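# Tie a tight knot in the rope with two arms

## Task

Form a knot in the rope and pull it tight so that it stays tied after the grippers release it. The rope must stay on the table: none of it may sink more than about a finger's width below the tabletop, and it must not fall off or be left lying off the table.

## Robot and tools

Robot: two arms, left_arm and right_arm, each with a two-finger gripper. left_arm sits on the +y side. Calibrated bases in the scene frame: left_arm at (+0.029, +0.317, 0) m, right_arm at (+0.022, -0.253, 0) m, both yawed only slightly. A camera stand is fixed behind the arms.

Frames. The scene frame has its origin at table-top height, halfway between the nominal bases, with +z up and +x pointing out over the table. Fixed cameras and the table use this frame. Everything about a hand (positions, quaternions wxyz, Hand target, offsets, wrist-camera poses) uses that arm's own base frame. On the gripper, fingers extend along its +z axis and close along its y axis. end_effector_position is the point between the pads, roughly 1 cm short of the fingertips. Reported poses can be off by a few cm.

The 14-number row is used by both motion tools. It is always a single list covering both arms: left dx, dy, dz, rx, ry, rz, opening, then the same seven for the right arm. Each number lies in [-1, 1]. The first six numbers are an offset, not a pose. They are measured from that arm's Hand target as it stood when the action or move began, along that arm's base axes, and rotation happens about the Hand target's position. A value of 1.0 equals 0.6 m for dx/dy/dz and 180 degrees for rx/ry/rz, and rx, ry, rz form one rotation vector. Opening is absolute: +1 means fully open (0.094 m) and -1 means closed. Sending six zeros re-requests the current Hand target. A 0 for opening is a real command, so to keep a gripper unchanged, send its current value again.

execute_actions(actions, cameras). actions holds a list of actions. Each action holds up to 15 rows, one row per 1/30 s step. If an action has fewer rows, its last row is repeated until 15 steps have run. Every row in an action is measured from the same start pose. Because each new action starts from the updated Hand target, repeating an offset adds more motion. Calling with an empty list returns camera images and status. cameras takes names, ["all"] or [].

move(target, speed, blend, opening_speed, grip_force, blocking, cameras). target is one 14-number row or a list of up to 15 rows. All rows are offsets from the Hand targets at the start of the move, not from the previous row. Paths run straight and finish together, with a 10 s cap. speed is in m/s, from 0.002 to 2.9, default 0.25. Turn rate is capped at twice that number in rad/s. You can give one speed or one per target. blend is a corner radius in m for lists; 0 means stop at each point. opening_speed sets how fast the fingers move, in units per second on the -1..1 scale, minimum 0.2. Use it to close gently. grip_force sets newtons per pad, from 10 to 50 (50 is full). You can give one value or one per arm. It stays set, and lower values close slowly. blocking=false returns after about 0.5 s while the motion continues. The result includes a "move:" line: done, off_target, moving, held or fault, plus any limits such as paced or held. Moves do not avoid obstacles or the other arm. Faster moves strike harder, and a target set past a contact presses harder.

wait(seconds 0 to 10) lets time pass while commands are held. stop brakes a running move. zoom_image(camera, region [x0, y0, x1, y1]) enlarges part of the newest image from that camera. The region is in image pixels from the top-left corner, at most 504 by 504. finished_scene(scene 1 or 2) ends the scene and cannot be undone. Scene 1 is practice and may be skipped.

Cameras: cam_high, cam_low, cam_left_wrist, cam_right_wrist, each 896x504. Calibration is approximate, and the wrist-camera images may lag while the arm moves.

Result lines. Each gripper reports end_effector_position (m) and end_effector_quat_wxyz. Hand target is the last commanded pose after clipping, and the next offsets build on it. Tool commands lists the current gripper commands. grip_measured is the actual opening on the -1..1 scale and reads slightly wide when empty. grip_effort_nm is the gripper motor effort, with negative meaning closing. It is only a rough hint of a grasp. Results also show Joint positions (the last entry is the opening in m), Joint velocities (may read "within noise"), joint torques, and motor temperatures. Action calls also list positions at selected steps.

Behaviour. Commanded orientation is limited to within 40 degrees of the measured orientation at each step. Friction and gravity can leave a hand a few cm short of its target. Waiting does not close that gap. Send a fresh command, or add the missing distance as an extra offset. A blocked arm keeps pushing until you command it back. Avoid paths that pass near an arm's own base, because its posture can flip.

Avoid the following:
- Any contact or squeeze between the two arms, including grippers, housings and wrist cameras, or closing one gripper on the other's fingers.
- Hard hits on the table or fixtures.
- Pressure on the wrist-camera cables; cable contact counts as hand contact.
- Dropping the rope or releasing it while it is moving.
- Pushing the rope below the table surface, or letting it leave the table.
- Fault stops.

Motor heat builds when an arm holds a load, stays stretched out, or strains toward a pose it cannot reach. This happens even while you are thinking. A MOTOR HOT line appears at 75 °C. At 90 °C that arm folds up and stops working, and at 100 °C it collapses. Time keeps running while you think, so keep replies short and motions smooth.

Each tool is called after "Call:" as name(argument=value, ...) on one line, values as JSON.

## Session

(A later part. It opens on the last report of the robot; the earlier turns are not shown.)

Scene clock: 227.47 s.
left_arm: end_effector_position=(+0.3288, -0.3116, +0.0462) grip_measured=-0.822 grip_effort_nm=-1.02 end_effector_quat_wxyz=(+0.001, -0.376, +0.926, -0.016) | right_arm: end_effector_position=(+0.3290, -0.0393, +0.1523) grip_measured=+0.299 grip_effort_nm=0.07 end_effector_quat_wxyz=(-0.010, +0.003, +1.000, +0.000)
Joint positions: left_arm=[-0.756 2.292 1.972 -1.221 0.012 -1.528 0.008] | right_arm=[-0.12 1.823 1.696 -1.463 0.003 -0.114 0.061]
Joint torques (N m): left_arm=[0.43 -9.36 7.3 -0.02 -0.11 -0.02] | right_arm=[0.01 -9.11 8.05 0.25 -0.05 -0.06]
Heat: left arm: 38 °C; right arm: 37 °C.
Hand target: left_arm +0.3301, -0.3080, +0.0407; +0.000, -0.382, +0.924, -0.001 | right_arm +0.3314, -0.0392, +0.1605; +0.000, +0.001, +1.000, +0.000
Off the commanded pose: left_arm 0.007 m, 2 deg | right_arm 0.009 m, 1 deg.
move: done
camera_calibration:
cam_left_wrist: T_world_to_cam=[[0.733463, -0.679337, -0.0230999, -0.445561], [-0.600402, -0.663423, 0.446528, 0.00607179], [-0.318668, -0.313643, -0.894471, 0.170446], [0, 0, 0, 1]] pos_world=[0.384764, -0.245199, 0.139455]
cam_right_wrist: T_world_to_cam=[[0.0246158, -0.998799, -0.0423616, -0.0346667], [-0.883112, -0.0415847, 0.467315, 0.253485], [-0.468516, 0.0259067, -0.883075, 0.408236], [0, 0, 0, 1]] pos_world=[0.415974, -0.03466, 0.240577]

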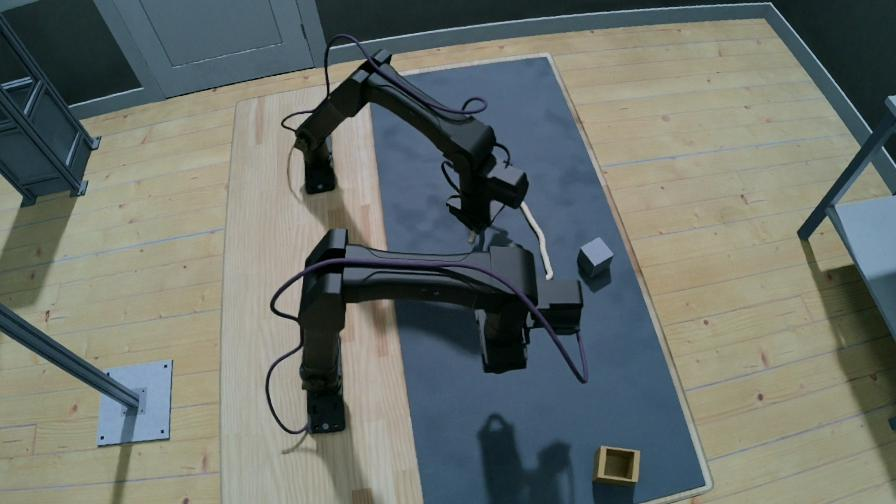

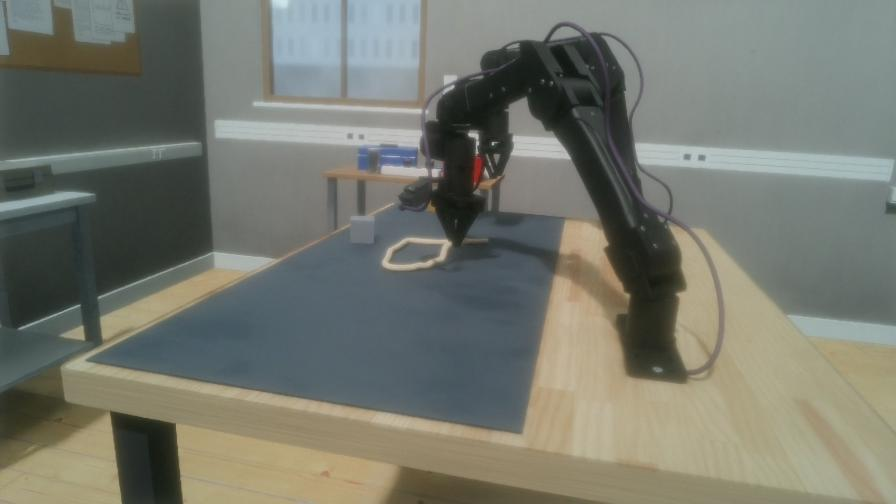

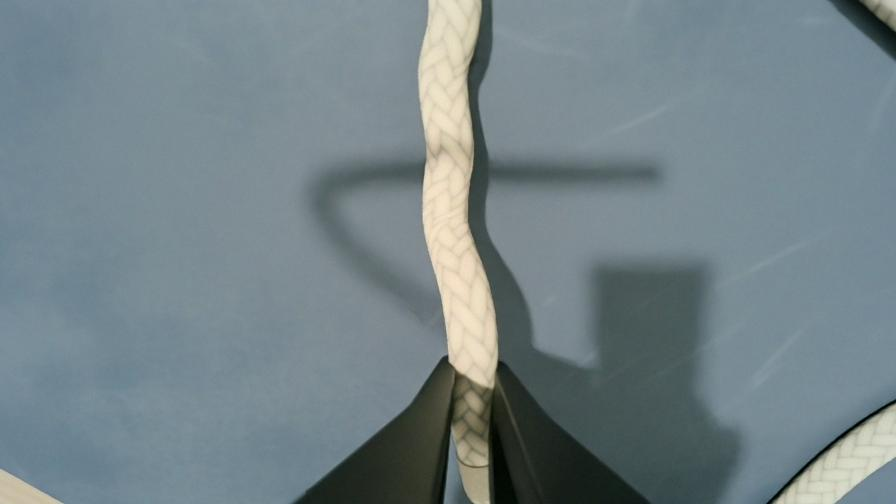

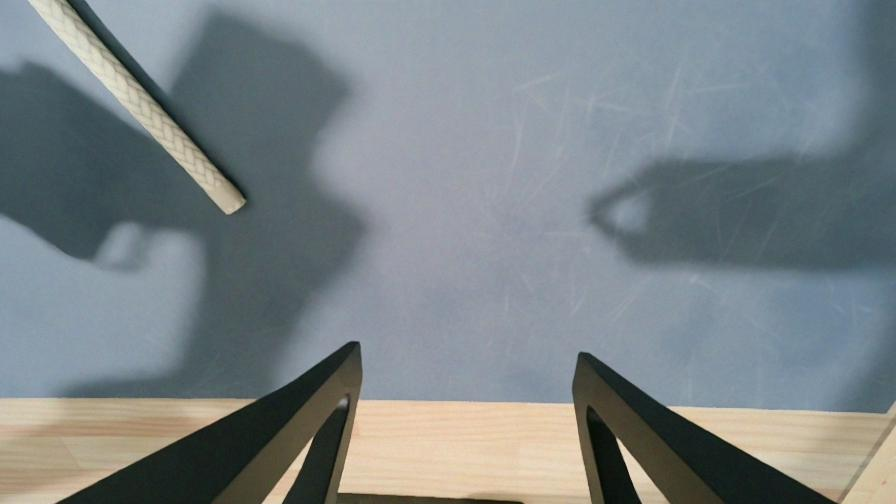

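Call:
move(target=[[-0.033,-0.08,0,0,0,0,-0.88,0,0,0,0,0,0,0.0],[-0.033,-0.08,-0.048,0,0,0,-0.88,0,0,0,0,0,0,0],[-0.033,-0.08,-0.048,0,0,0,-0.3,0,0,0,0,0,0,0],[-0.033,-0.07,0.15,0,0,0,-0.2,0,0,0,0,0,0,0],[-0.03,0.4,0.15,0,0,-0.25,0,0,0.08,0,0,0,0,0]], speed=[0.15,0.06,0.1,0.12,0.3], cameras=["all"])

Scene clock: 252.00 s.
left_arm: end_effector_position=(+0.3115, -0.0674, +0.1258) grip_measured=-0.002 grip_effort_nm=0.09 end_effector_quat_wxyz=(-0.016, -0.002, +1.000, +0.003) | right_arm: end_effector_position=(+0.3313, +0.0073, +0.1523) grip_measured=+0.001 grip_effort_nm=-0.06 end_effector_quat_wxyz=(-0.010, -0.002, +1.000, -0.002)
Joint positions: left_arm=[-0.215 1.779 1.536 -1.359 0.002 -0.218 0.047] | right_arm=[0.021 1.823 1.696 -1.463 0.003 0.018 0.047]
Joint torques (N m): left_arm=[0.03 -9.35 4.72 0.28 -0.02 0.05] | right_arm=[0.16 -9.98 7.05 0.26 -0.04 0.06]
Heat: left arm: 38 °C; right arm: 37 °C.
Hand target: left_arm +0.3121, -0.0681, +0.1307; -0.001, +0.001, +1.000, -0.001 | right_arm +0.3315, +0.0088, +0.1604; +0.000, +0.001, +1.000, +0.000
Off the commanded pose: left_arm 0.005 m, 2 deg | right_arm 0.008 m, 1 deg.
move: done; target 3's new opening was sent with left_arm's hand 0.015 m and 2 deg from that target; target 4's new opening was sent with left_arm's hand 0.019 m and 3 deg from that target
camera_calibration:
cam_left_wrist: T_world_to_cam=[[0.0534255, -0.996816, -0.0591977, -0.0701924], [-0.883514, -0.0748129, 0.462392, 0.247963], [-0.465348, 0.0275985, -0.884698, 0.380183], [0, 0, 0, 1]] pos_world=[0.399747, -0.0619105, 0.217535]
cam_right_wrist: T_world_to_cam=[[0.0333948, -0.998647, -0.0398604, 0.00863972], [-0.882873, -0.0481687, 0.467135, 0.257433], [-0.468423, 0.0195917, -0.883287, 0.408119], [0, 0, 0, 1]] pos_world=[0.418164, 0.0130325, 0.240574]

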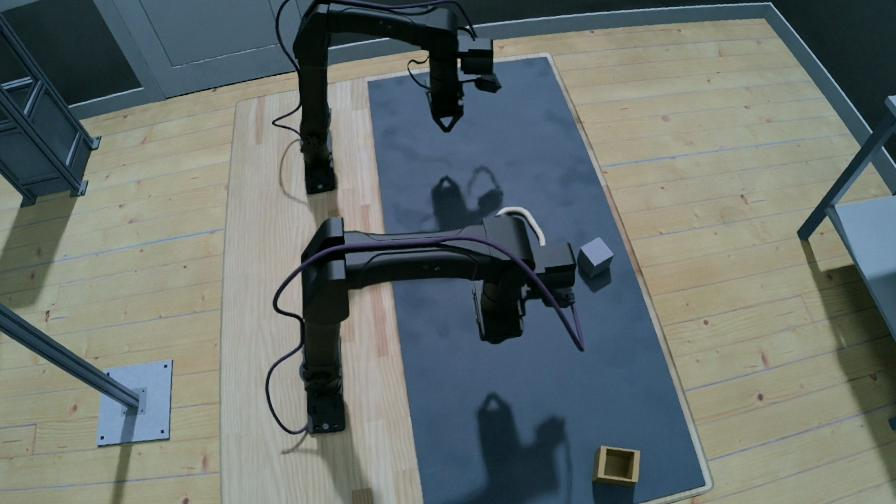

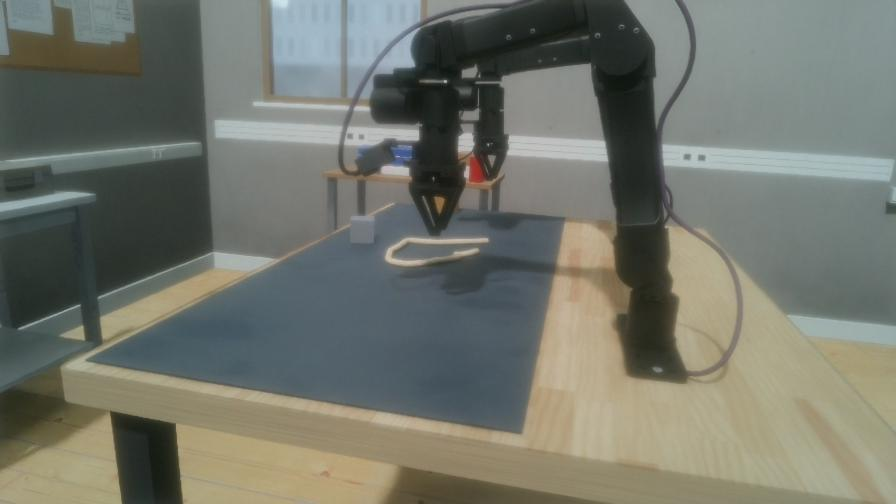

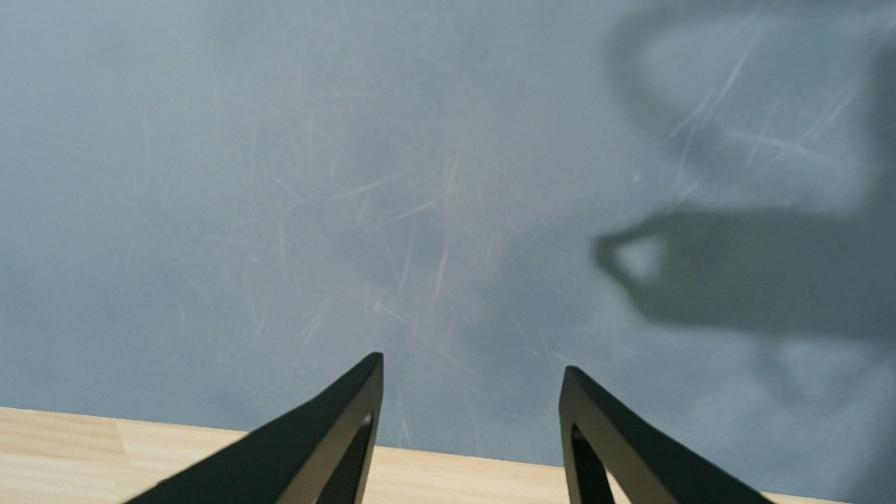

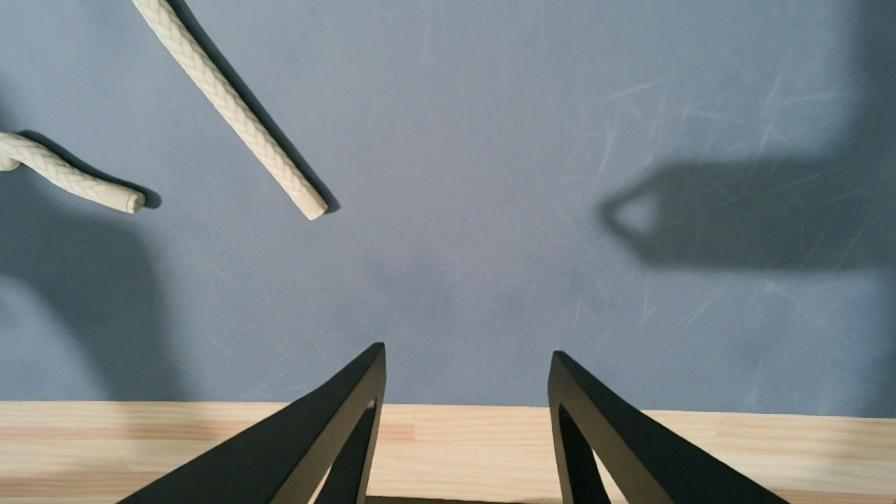

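Call:
move(target=[[0,0.1,0,0,0,0,0,0,0.172,-0.18,0,0,0.17,0],[0,0.1,0,0,0,0,0,0,0.172,-0.26,0,0,0.17,0],[0,0.1,0,0,0,0,0,0,0.172,-0.26,0,0,0.17,-0.88],[0,0.1,0,0,0,0,0,0.02,0.2,-0.15,0,0,0.1,-0.88],[0,0.1,0,0,0,0,0,0,0.57,-0.15,0,0,-0.28,-0.88],[0,0.1,0,0,0,0,0,0,0.57,-0.235,0,0,-0.28,-0.88]], speed=[0.2,0.1,0.1,0.2,0.2,0.1], blend=[0,0,0,0.02,0,0], cameras=["all"])

Scene clock: 278.03 s.
left_arm: end_effector_position=(+0.3112, -0.0089, +0.1261) grip_measured=-0.002 grip_effort_nm=0.09 end_effector_quat_wxyz=(-0.016, +0.000, +1.000, -0.001) | right_arm: end_effector_position=(+0.3266, +0.3487, +0.0238) grip_measured=-0.829 grip_effort_nm=-1.02 end_effector_quat_wxyz=(-0.009, +0.421, +0.907, -0.009)
Joint positions: left_arm=[-0.03 1.751 1.504 -1.356 0.002 -0.03 0.047] | right_arm=[0.812 2.499 2.248 -1.343 -0.011 1.68 0.008]
Joint torques (N m): left_arm=[0.24 -9.09 4.63 0.26 -0.04 0.06] | right_arm=[-0.08 -14.43 3.93 0.76 0.1 0.14]
Heat: left arm: 40 °C; right arm: 37 °C.
Hand target: left_arm +0.3121, -0.0080, +0.1306; -0.001, +0.001, +1.000, -0.001 | right_arm +0.3315, +0.3509, +0.0194; +0.000, +0.426, +0.905, +0.000
Off the commanded pose: left_arm 0.005 m, 2 deg | right_arm 0.007 m, 2 deg.
move: done; target 3's new opening was sent with right_arm's hand 0.017 m and 2 deg from that target
camera_calibration:
cam_left_wrist: T_world_to_cam=[[0.0505282, -0.997337, -0.0525916, -0.0118267], [-0.883163, -0.0692079, 0.463933, 0.251685], [-0.466337, 0.0230053, -0.884308, 0.378853], [0, 0, 0, 1]] pos_world=[0.39955, -0.00309228, 0.217636]
cam_right_wrist: T_world_to_cam=[[-0.742803, -0.669218, -0.0197713, 0.482623], [-0.601682, 0.654307, 0.458106, -0.00683584], [-0.293636, 0.352179, -0.888678, 0.112834], [0, 0, 0, 1]] pos_world=[0.387512, 0.287715, 0.112946]

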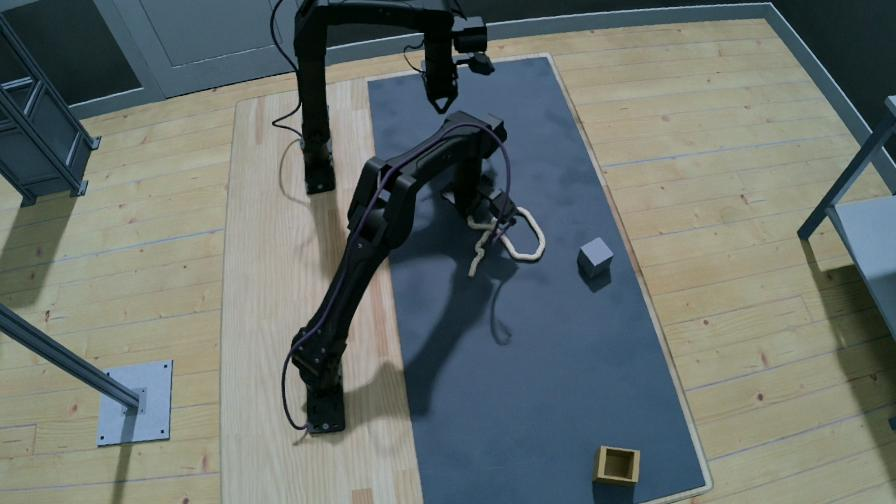

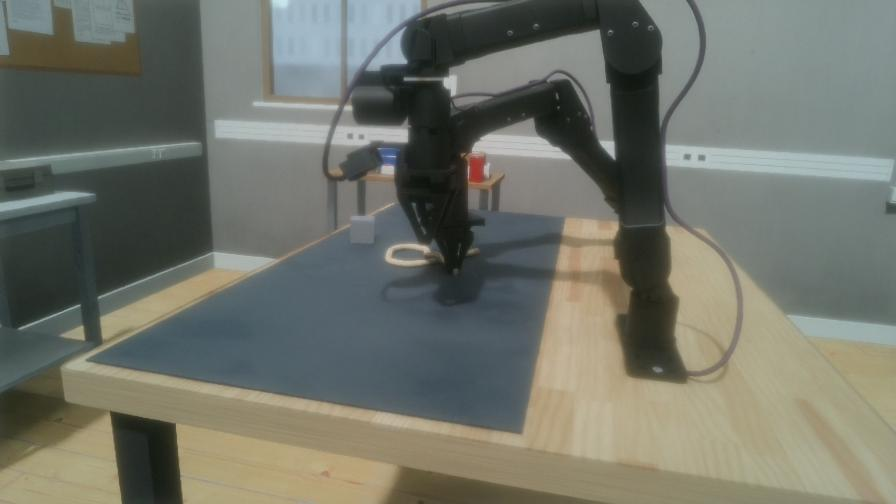

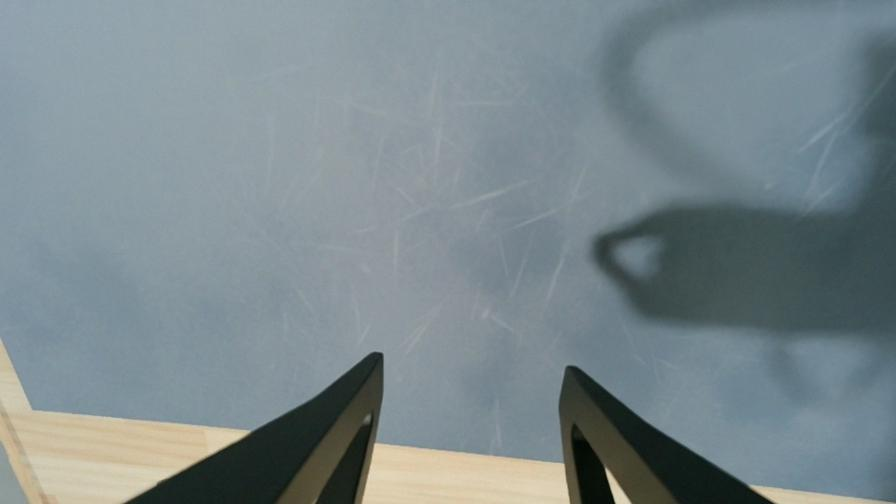

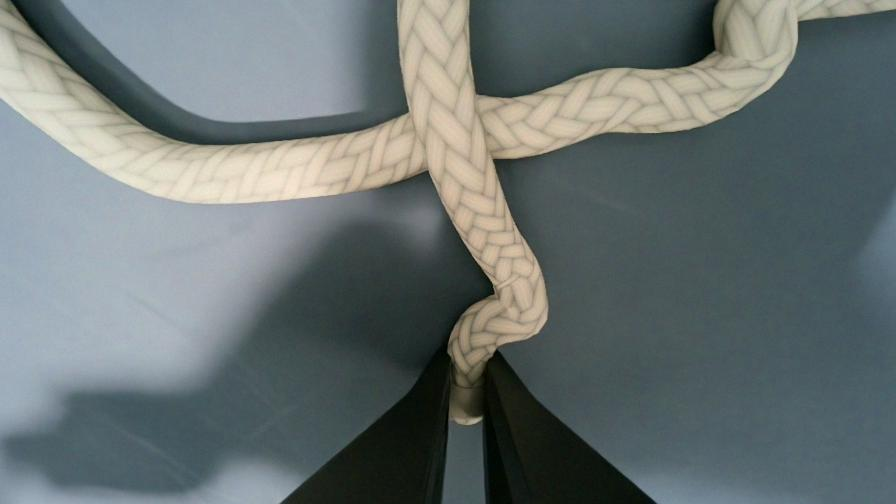

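Call:
move(target=[[0,0,0,0,0,0,0,0,0,-0.012,0,0,0,-0.88],[0,0,0,0,0,0,0,0,0,-0.012,0,0,0,-0.3],[0,0,0,0,0,0,0,0,0,0.2,0,0,0,-0.2],[0,0,0,0,0,0,0,0.05,-0.25,0.3,0,0,0.28,0]], speed=[0.06,0.06,0.12,0.25], cameras=["all"])

Scene clock: 303.00 s.
left_arm: end_effector_position=(+0.3112, -0.0089, +0.1261) grip_measured=-0.002 grip_effort_nm=0.09 end_effector_quat_wxyz=(-0.016, +0.000, +1.000, -0.001) | right_arm: end_effector_position=(+0.3668, +0.2050, +0.1895) grip_measured=-0.001 grip_effort_nm=0.08 end_effector_quat_wxyz=(+0.058, +0.003, +0.998, +0.039)
Joint positions: left_arm=[-0.03 1.751 1.504 -1.356 0.002 -0.03 0.047] | right_arm=[0.502 2.084 2.204 -1.552 -0.012 0.51 0.047]
Joint torques (N m): left_arm=[0.36 -9.03 4.63 0.29 -0.03 0.09] | right_arm=[0.1 -14.04 4.85 0.56 0.09 -0.04]
Motor temperatures (°C): left_arm=[30 40 34 31 31 28 32] | right_arm=[30 43 35 34 28 30 29]
Heat: left arm: 40 °C; right arm: 43 °C.
Hand target: left_arm +0.3121, -0.0080, +0.1306; -0.001, +0.001, +1.000, -0.001 | right_arm +0.3615, +0.2007, +0.1994; +0.000, +0.001, +1.000, +0.000
Off the commanded pose: left_arm 0.005 m, 2 deg | right_arm 0.012 m, 8 deg.
joint sent to its limit (right arm) — joint 4 (wrist pitch), lower limit. The joint targets are off in orientation, not in position.
move: off_target (right_arm); target 2's new opening was sent with right_arm's hand 0.012 m and 1 deg from that target; target 3's new opening was sent with right_arm's hand 0.015 m and 7 deg from that target; target 4's new opening was sent with right_arm's hand 0.012 m and 8 deg from that target
camera_calibration:
cam_left_wrist: T_world_to_cam=[[0.0505282, -0.997337, -0.0525916, -0.0118267], [-0.883163, -0.0692079, 0.463933, 0.251685], [-0.466337, 0.0230053, -0.884308, 0.378853], [0, 0, 0, 1]] pos_world=[0.39955, -0.00309228, 0.217636]
cam_right_wrist: T_world_to_cam=[[0.0336028, -0.992628, -0.116449, 0.219449], [-0.938028, -0.0715351, 0.339096, 0.33022], [-0.344927, 0.0978378, -0.933517, 0.401954], [0, 0, 0, 1]] pos_world=[0.441026, 0.202128, 0.288809]

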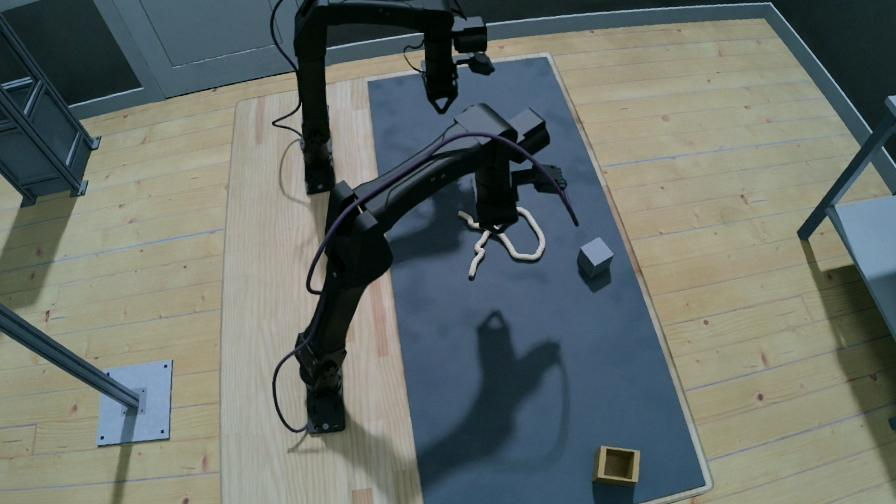

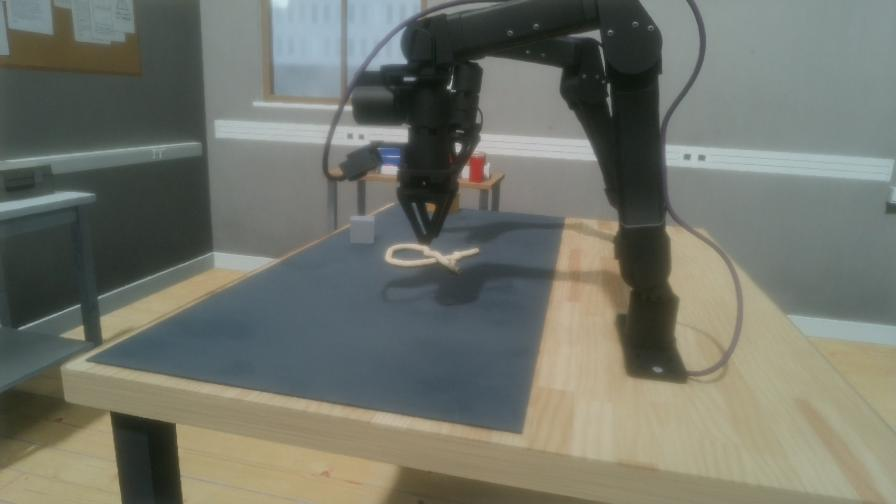

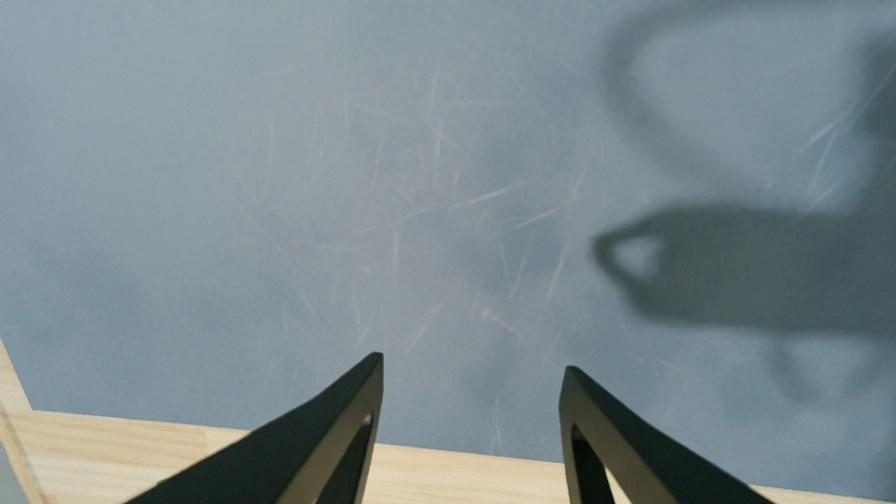

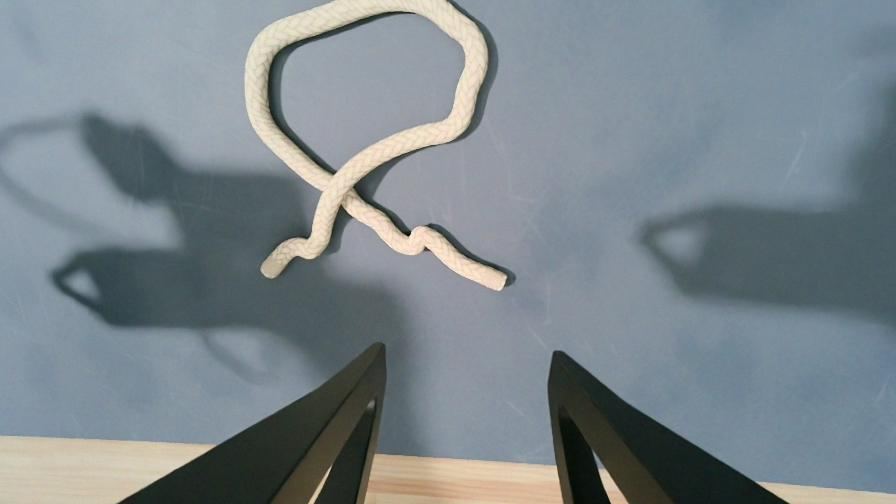

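Call:
move(target=[0,0.1,0,0,0,0,0,0.2,0.118,-0.2,0.087,-0.087,-0.494,-0.2], cameras=["cam_high","cam_right_wrist"])

Scene clock: 380.00 s.
left_arm: end_effector_position=(+0.3073, +0.0497, +0.1261) grip_measured=-0.002 grip_effort_nm=0.10 end_effector_quat_wxyz=(-0.016, +0.001, +1.000, -0.004) | right_arm: end_effector_position=(+0.4819, +0.2741, +0.0853) grip_measured=-0.199 grip_effort_nm=-0.06 end_effector_quat_wxyz=(+0.113, +0.684, +0.707, +0.139)
Joint positions: left_arm=[0.158 1.751 1.504 -1.356 0.002 0.16 0.047] | right_arm=[0.565 2.454 2.351 -1.14 0.153 2.078 0.038]
Joint torques (N m): left_arm=[0.35 -7.69 5.87 0.22 0.02 0.09] | right_arm=[0.25 -12.49 8.57 0.79 0.3 0.09]
Heat: left arm: 41 °C; right arm: 46 °C.
Hand target: left_arm +0.3121, +0.0520, +0.1306; -0.001, +0.001, +1.000, -0.001 | right_arm +0.4815, +0.2717, +0.0796; +0.122, +0.696, +0.697, +0.123
Off the commanded pose: left_arm 0.007 m, 2 deg | right_arm 0.006 m, 3 deg.
joint sent to its limit (right arm) — joint 6 (wrist roll), upper limit. The joint targets still meet the commanded pose.
move: off_target (right_arm)
camera_calibration:
cam_right_wrist: T_world_to_cam=[[-0.918501, -0.0542845, -0.391675, 0.497109], [-0.235482, 0.870823, 0.431527, -0.126287], [0.317654, 0.48859, -0.812635, -0.0991161], [0, 0, 0, 1]] pos_world=[0.458342, 0.185386, 0.168656]
Images, in order (width x height): cam_high 896x504, cam_right_wrist 896x504.

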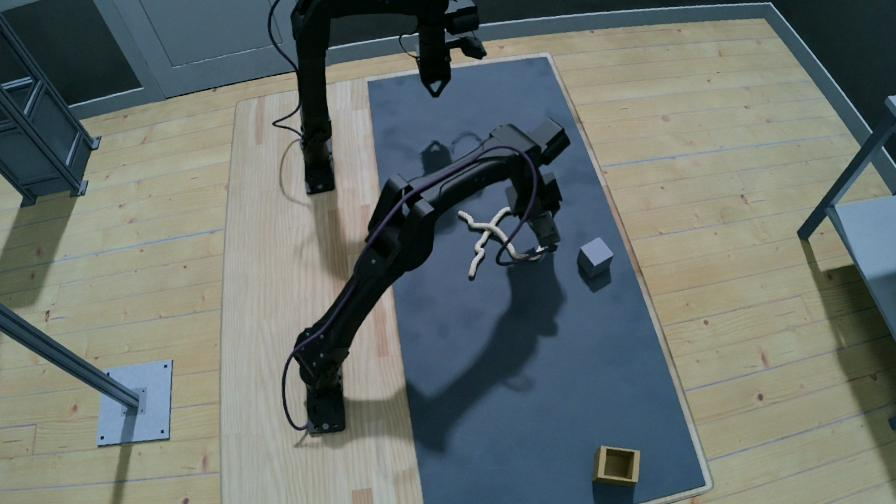

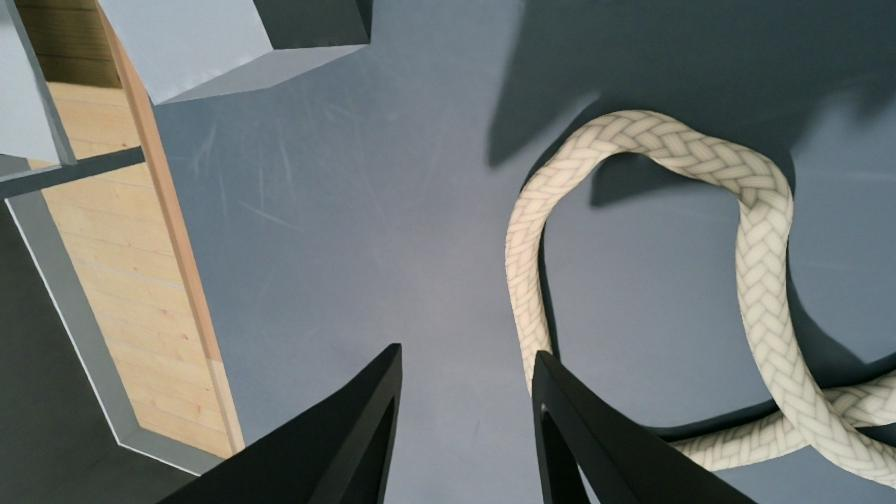

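Call:
move(target=[[0,0,0,0,0,0,0,0.017,0,-0.126,0,0,0,-0.2],[0,0,0,0,0,0,0,0.017,0,-0.126,0,0,0,-0.88],[0,0,0,0,0,0,0,0.0,0,0.05,0,0,0,-0.88],[0,0,0,0,0,0,0,-0.15,-0.06,0.08,-0.03,0.05,0.18,-0.88],[0,0,0,0,0,0,0,-0.286,-0.203,-0.03,-0.063,0.099,0.357,-0.88]], speed=[0.08,0.1,0.1,0.12,0.12], blend=[0,0,0.02,0.03,0], cameras=["all"])

Scene clock: 421.20 s.
left_arm: end_effector_position=(+0.3073, +0.0497, +0.1261) grip_measured=-0.002 grip_effort_nm=0.09 end_effector_quat_wxyz=(-0.016, +0.001, +1.000, -0.004) | right_arm: end_effector_position=(+0.3060, +0.1512, +0.0540) grip_measured=-0.831 grip_effort_nm=-1.02 end_effector_quat_wxyz=(-0.017, +0.215, +0.976, -0.009)
Joint positions: left_arm=[0.158 1.751 1.504 -1.356 0.002 0.16 0.047] | right_arm=[0.452 1.907 1.412 -1.115 -0.007 0.886 0.008]
Joint torques (N m): left_arm=[0.43 -7.82 6.06 0.25 -0.04 0.08] | right_arm=[-0.44 -12.23 4.77 0.5 0.04 -0.02]
Heat: left arm: 40 °C; right arm: 46 °C.
Hand target: left_arm +0.3121, +0.0520, +0.1306; -0.001, +0.001, +1.000, -0.001 | right_arm +0.3098, +0.1499, +0.0614; -0.001, +0.217, +0.976, -0.001
Off the commanded pose: left_arm 0.007 m, 2 deg | right_arm 0.009 m, 2 deg.
move: done; target 2's new opening was sent with right_arm's hand 0.029 m and 3 deg from that target
camera_calibration:
cam_left_wrist: T_world_to_cam=[[0.0491151, -0.997711, -0.0464873, 0.0464822], [-0.883663, -0.0651006, 0.463575, 0.252368], [-0.46554, 0.0183106, -0.884837, 0.375739], [0, 0, 0, 1]] pos_world=[0.395647, 0.0559251, 0.217638]
cam_right_wrist: T_world_to_cam=[[-0.392736, -0.91947, -0.0182386, 0.266456], [-0.811383, 0.337097, 0.477517, 0.207272], [-0.432915, 0.202337, -0.878433, 0.267831], [0, 0, 0, 1]] pos_world=[0.388772, 0.120935, 0.141155]

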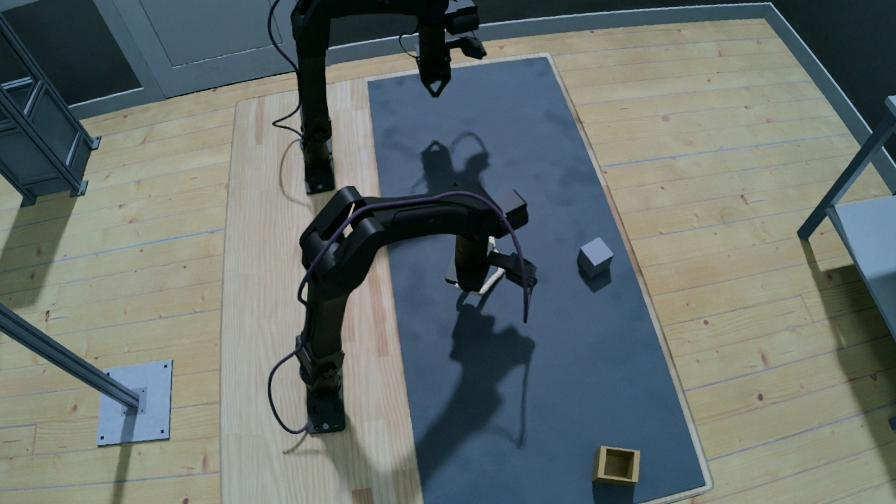

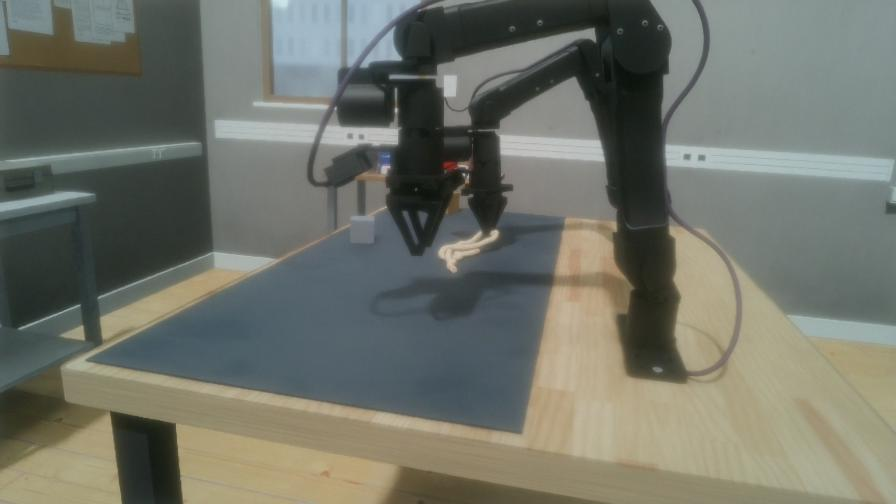

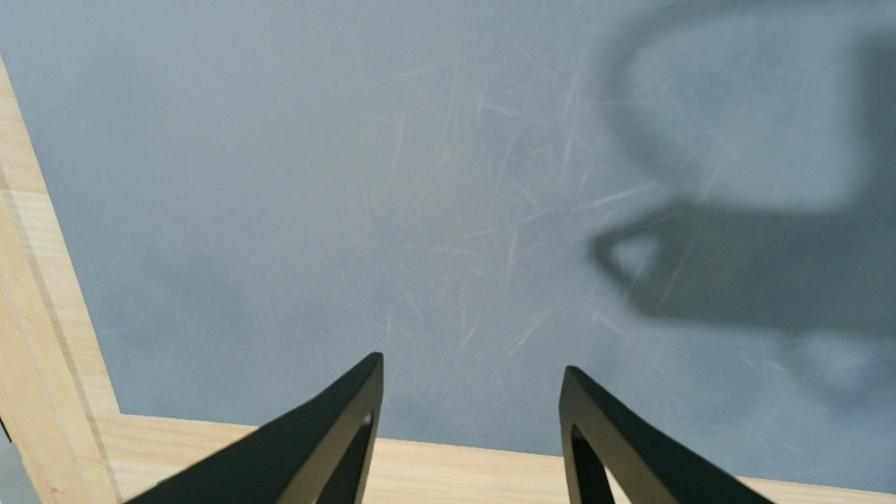

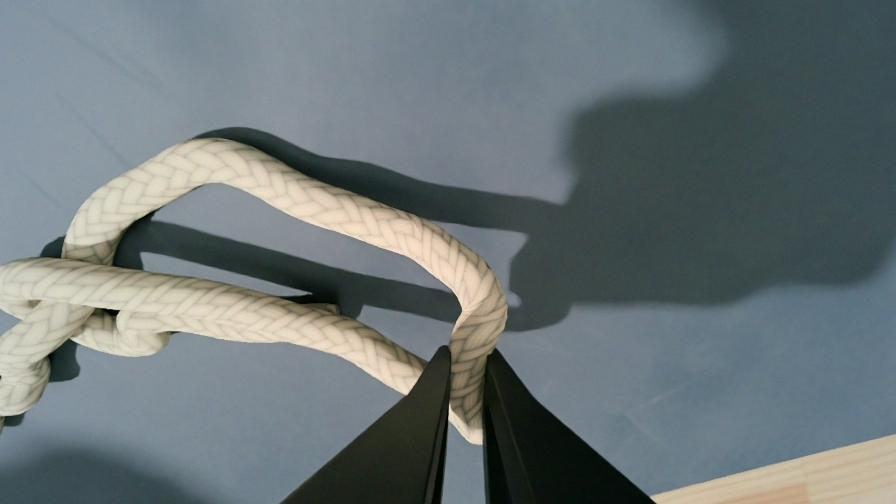

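Call:
move(target=[[0,0,0,0,0,0,0,-0.075,0.035,-0.01,0,0,0,-0.88],[0,0,0,0,0,0,0,-0.075,0.035,-0.07,0,0,0,-0.88],[0,0,0,0,0,0,0,-0.075,0.035,-0.07,0,0,0,-0.4],[0,0,0,0,0,0,0,-0.075,0.035,0.1,0,0,0,-0.3],[0,0,0,0,0,0,0,0.0,-0.1,0.2,0,0,0.137,0]], speed=[0.1,0.06,0.06,0.12,0.2], cameras=["all"])

Scene clock: 441.20 s.
left_arm: end_effector_position=(+0.3073, +0.0497, +0.1261) grip_measured=-0.002 grip_effort_nm=0.10 end_effector_quat_wxyz=(-0.016, +0.001, +1.000, -0.004) | right_arm: end_effector_position=(+0.3071, +0.0900, +0.1788) grip_measured=-0.001 grip_effort_nm=0.08 end_effector_quat_wxyz=(-0.002, +0.005, +1.000, +0.002)
Joint positions: left_arm=[0.158 1.751 1.504 -1.356 0.002 0.16 0.047] | right_arm=[0.28 1.777 1.746 -1.542 -0.004 0.29 0.047]
Joint torques (N m): left_arm=[0.47 -7.86 6.15 0.22 -0.01 0.07] | right_arm=[-0.08 -7.04 7.98 0.28 0.04 -0.05]
Heat: left arm: 40 °C; right arm: 44 °C.
Hand target: left_arm +0.3121, +0.0520, +0.1306; -0.001, +0.001, +1.000, -0.001 | right_arm +0.3098, +0.0899, +0.1815; +0.000, +0.003, +1.000, -0.001
Off the commanded pose: left_arm 0.007 m, 2 deg | right_arm 0.004 m, 0 deg.
move: done; target 4's new opening was sent with right_arm's hand 0.011 m and 2 deg from that target
camera_calibration:
cam_left_wrist: T_world_to_cam=[[0.0491151, -0.997711, -0.0464873, 0.0464822], [-0.883663, -0.0651006, 0.463575, 0.252368], [-0.46554, 0.0183106, -0.884837, 0.375739], [0, 0, 0, 1]] pos_world=[0.395647, 0.0559251, 0.217638]
cam_right_wrist: T_world_to_cam=[[0.020725, -0.9987, -0.0465772, 0.0980916], [-0.890806, -0.0395969, 0.452656, 0.232007], [-0.453911, 0.03211, -0.890468, 0.414304], [0, 0, 0, 1]] pos_world=[0.392697, 0.0938475, 0.268474]

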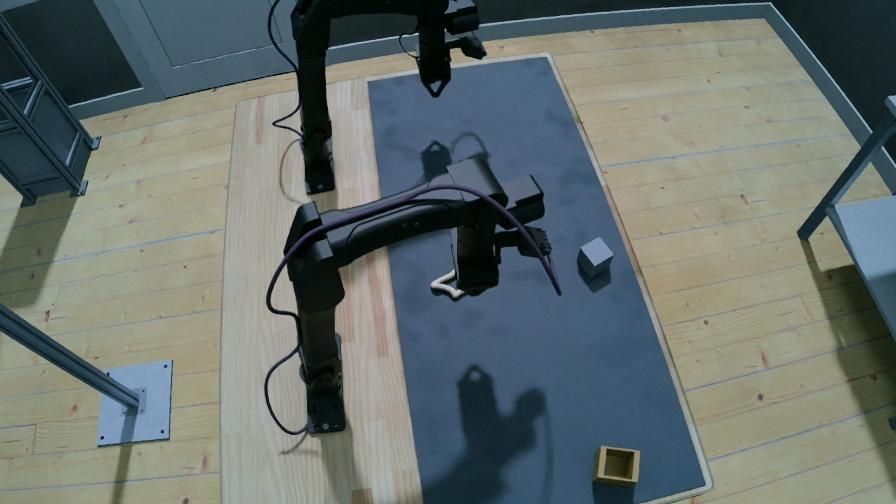

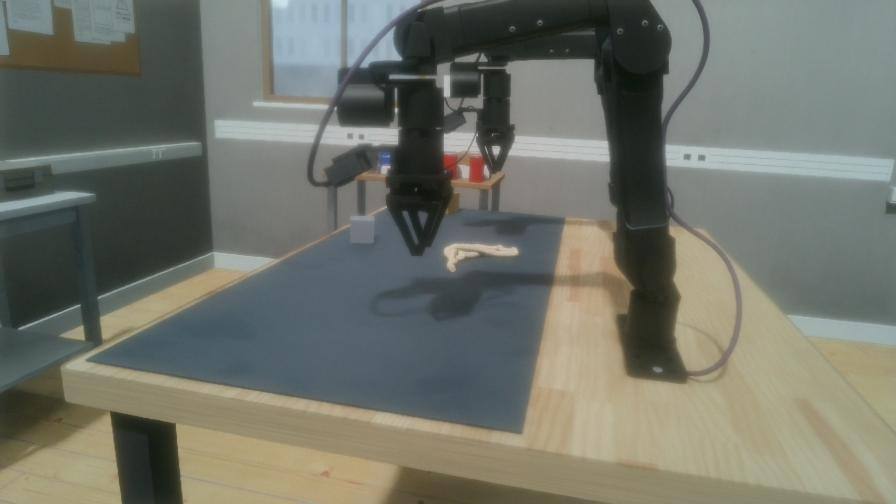

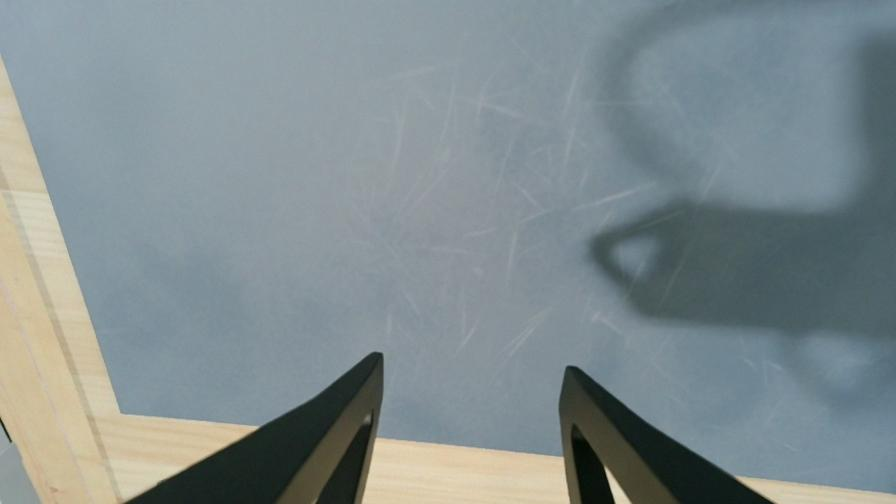

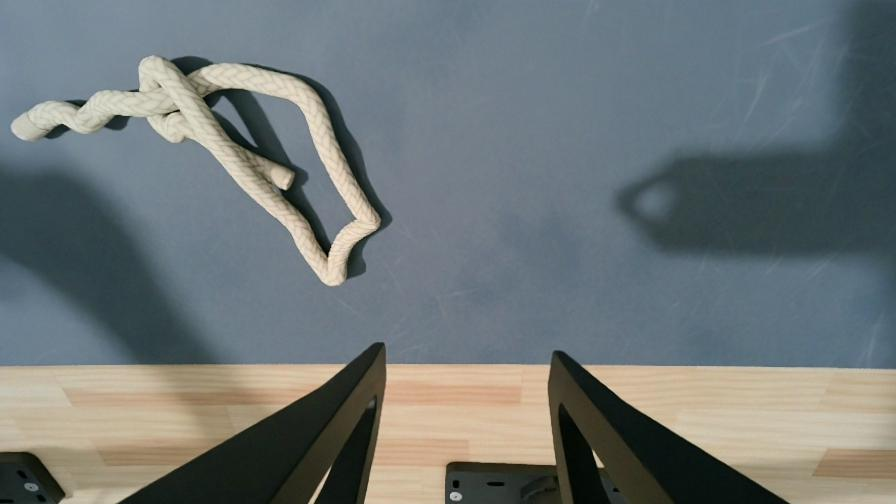

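Call:
move(target=[[0,0,0,0,0,0,0,-0.066,0.192,-0.2,0,0,0.19,-0.35],[0,0,0,0,0,0,0,-0.066,0.192,-0.297,0,0,0.19,-0.35],[0,0,0,0,0,0,0,-0.066,0.192,-0.297,0,0,0.19,-0.85],[0,0,0,0,0,0,0,-0.1,0.25,-0.285,0,0,0.19,-0.85],[0,0,0,0,0,0,0,-0.1,0.25,-0.295,0,0,0.19,-0.85],[0,0,0,0,0,0,0,-0.1,0.25,-0.295,0,0,0.19,-0.4],[0,0,0,0,0,0,0,-0.066,0.2,-0.05,0,0,0.19,-0.3],[0,0,0,0,0,0,0,0.05,0.1,0,0,0,0,-0.3]], speed=[0.25,0.1,0.1,0.06,0.06,0.06,0.2,0.2], cameras=["cam_right_wrist"])

Call:
zoom_image(camera="cam_right_wrist", region=[100, 0, 500, 400])

Scene clock: 468.53 s.
left_arm: end_effector_position=(+0.3073, +0.0497, +0.1261) grip_measured=-0.002 grip_effort_nm=0.10 end_effector_quat_wxyz=(-0.016, +0.001, +1.000, -0.004) | right_arm: end_effector_position=(+0.3377, +0.1487, +0.1806) grip_measured=-0.301 grip_effort_nm=0.07 end_effector_quat_wxyz=(+0.021, -0.002, +1.000, +0.007)
Joint positions: left_arm=[0.158 1.751 1.504 -1.356 0.002 0.16 0.047] | right_arm=[0.414 1.938 1.963 -1.552 0.004 0.41 0.033]
Joint torques (N m): left_arm=[0.35 -7.75 5.9 0.26 -0.05 0.04] | right_arm=[-0.13 -8.21 7.91 0.37 -0.04 0.07]
Heat: left arm: 40 °C; right arm: 42 °C.
Hand target: left_arm +0.3121, +0.0520, +0.1306; -0.001, +0.001, +1.000, -0.001 | right_arm +0.3398, +0.1499, +0.1815; +0.000, +0.003, +1.000, -0.001
Off the commanded pose: left_arm 0.007 m, 2 deg | right_arm 0.003 m, 3 deg.
joint sent to its limit (right arm) — joint 4 (wrist pitch), lower limit. The joint targets still meet the commanded pose.
move: off_target (right_arm); target 3's new opening was sent with right_arm's hand 0.018 m and 2 deg from that target; target 6's new opening was sent with right_arm's hand 0.030 m and 5 deg from that target
camera_calibration:
cam_right_wrist: T_world_to_cam=[[0.0365332, -0.997793, -0.055453, 0.152301], [-0.909386, -0.0562012, 0.41214, 0.276785], [-0.414347, 0.0353714, -0.909432, 0.417506], [0, 0, 0, 1]] pos_world=[0.419132, 0.152752, 0.274064]
Images, in order (width x height): cam_right_wrist 896x504.

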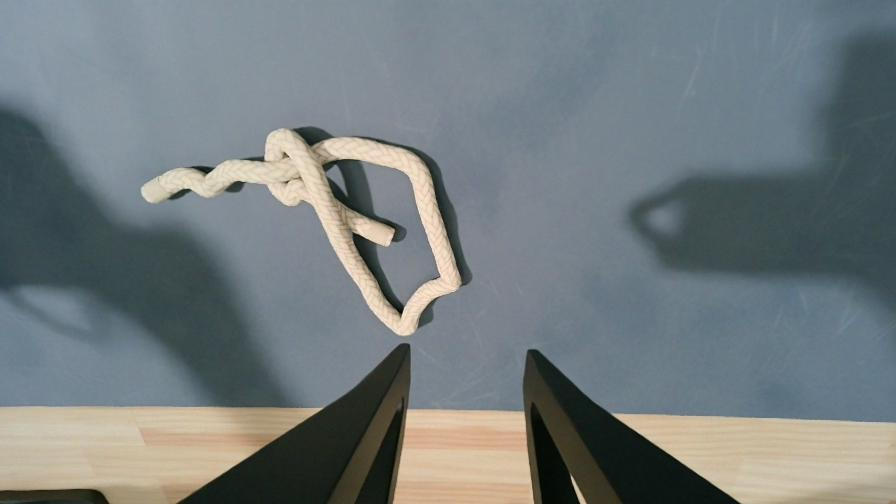

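Scaled by 1.260 from the camera's 896x504 image, which has a finer 1280x720 frame.

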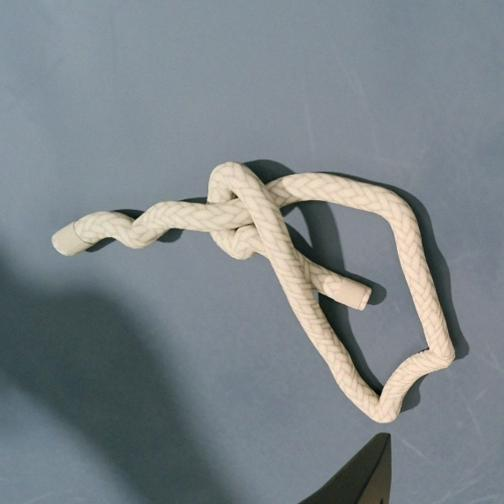

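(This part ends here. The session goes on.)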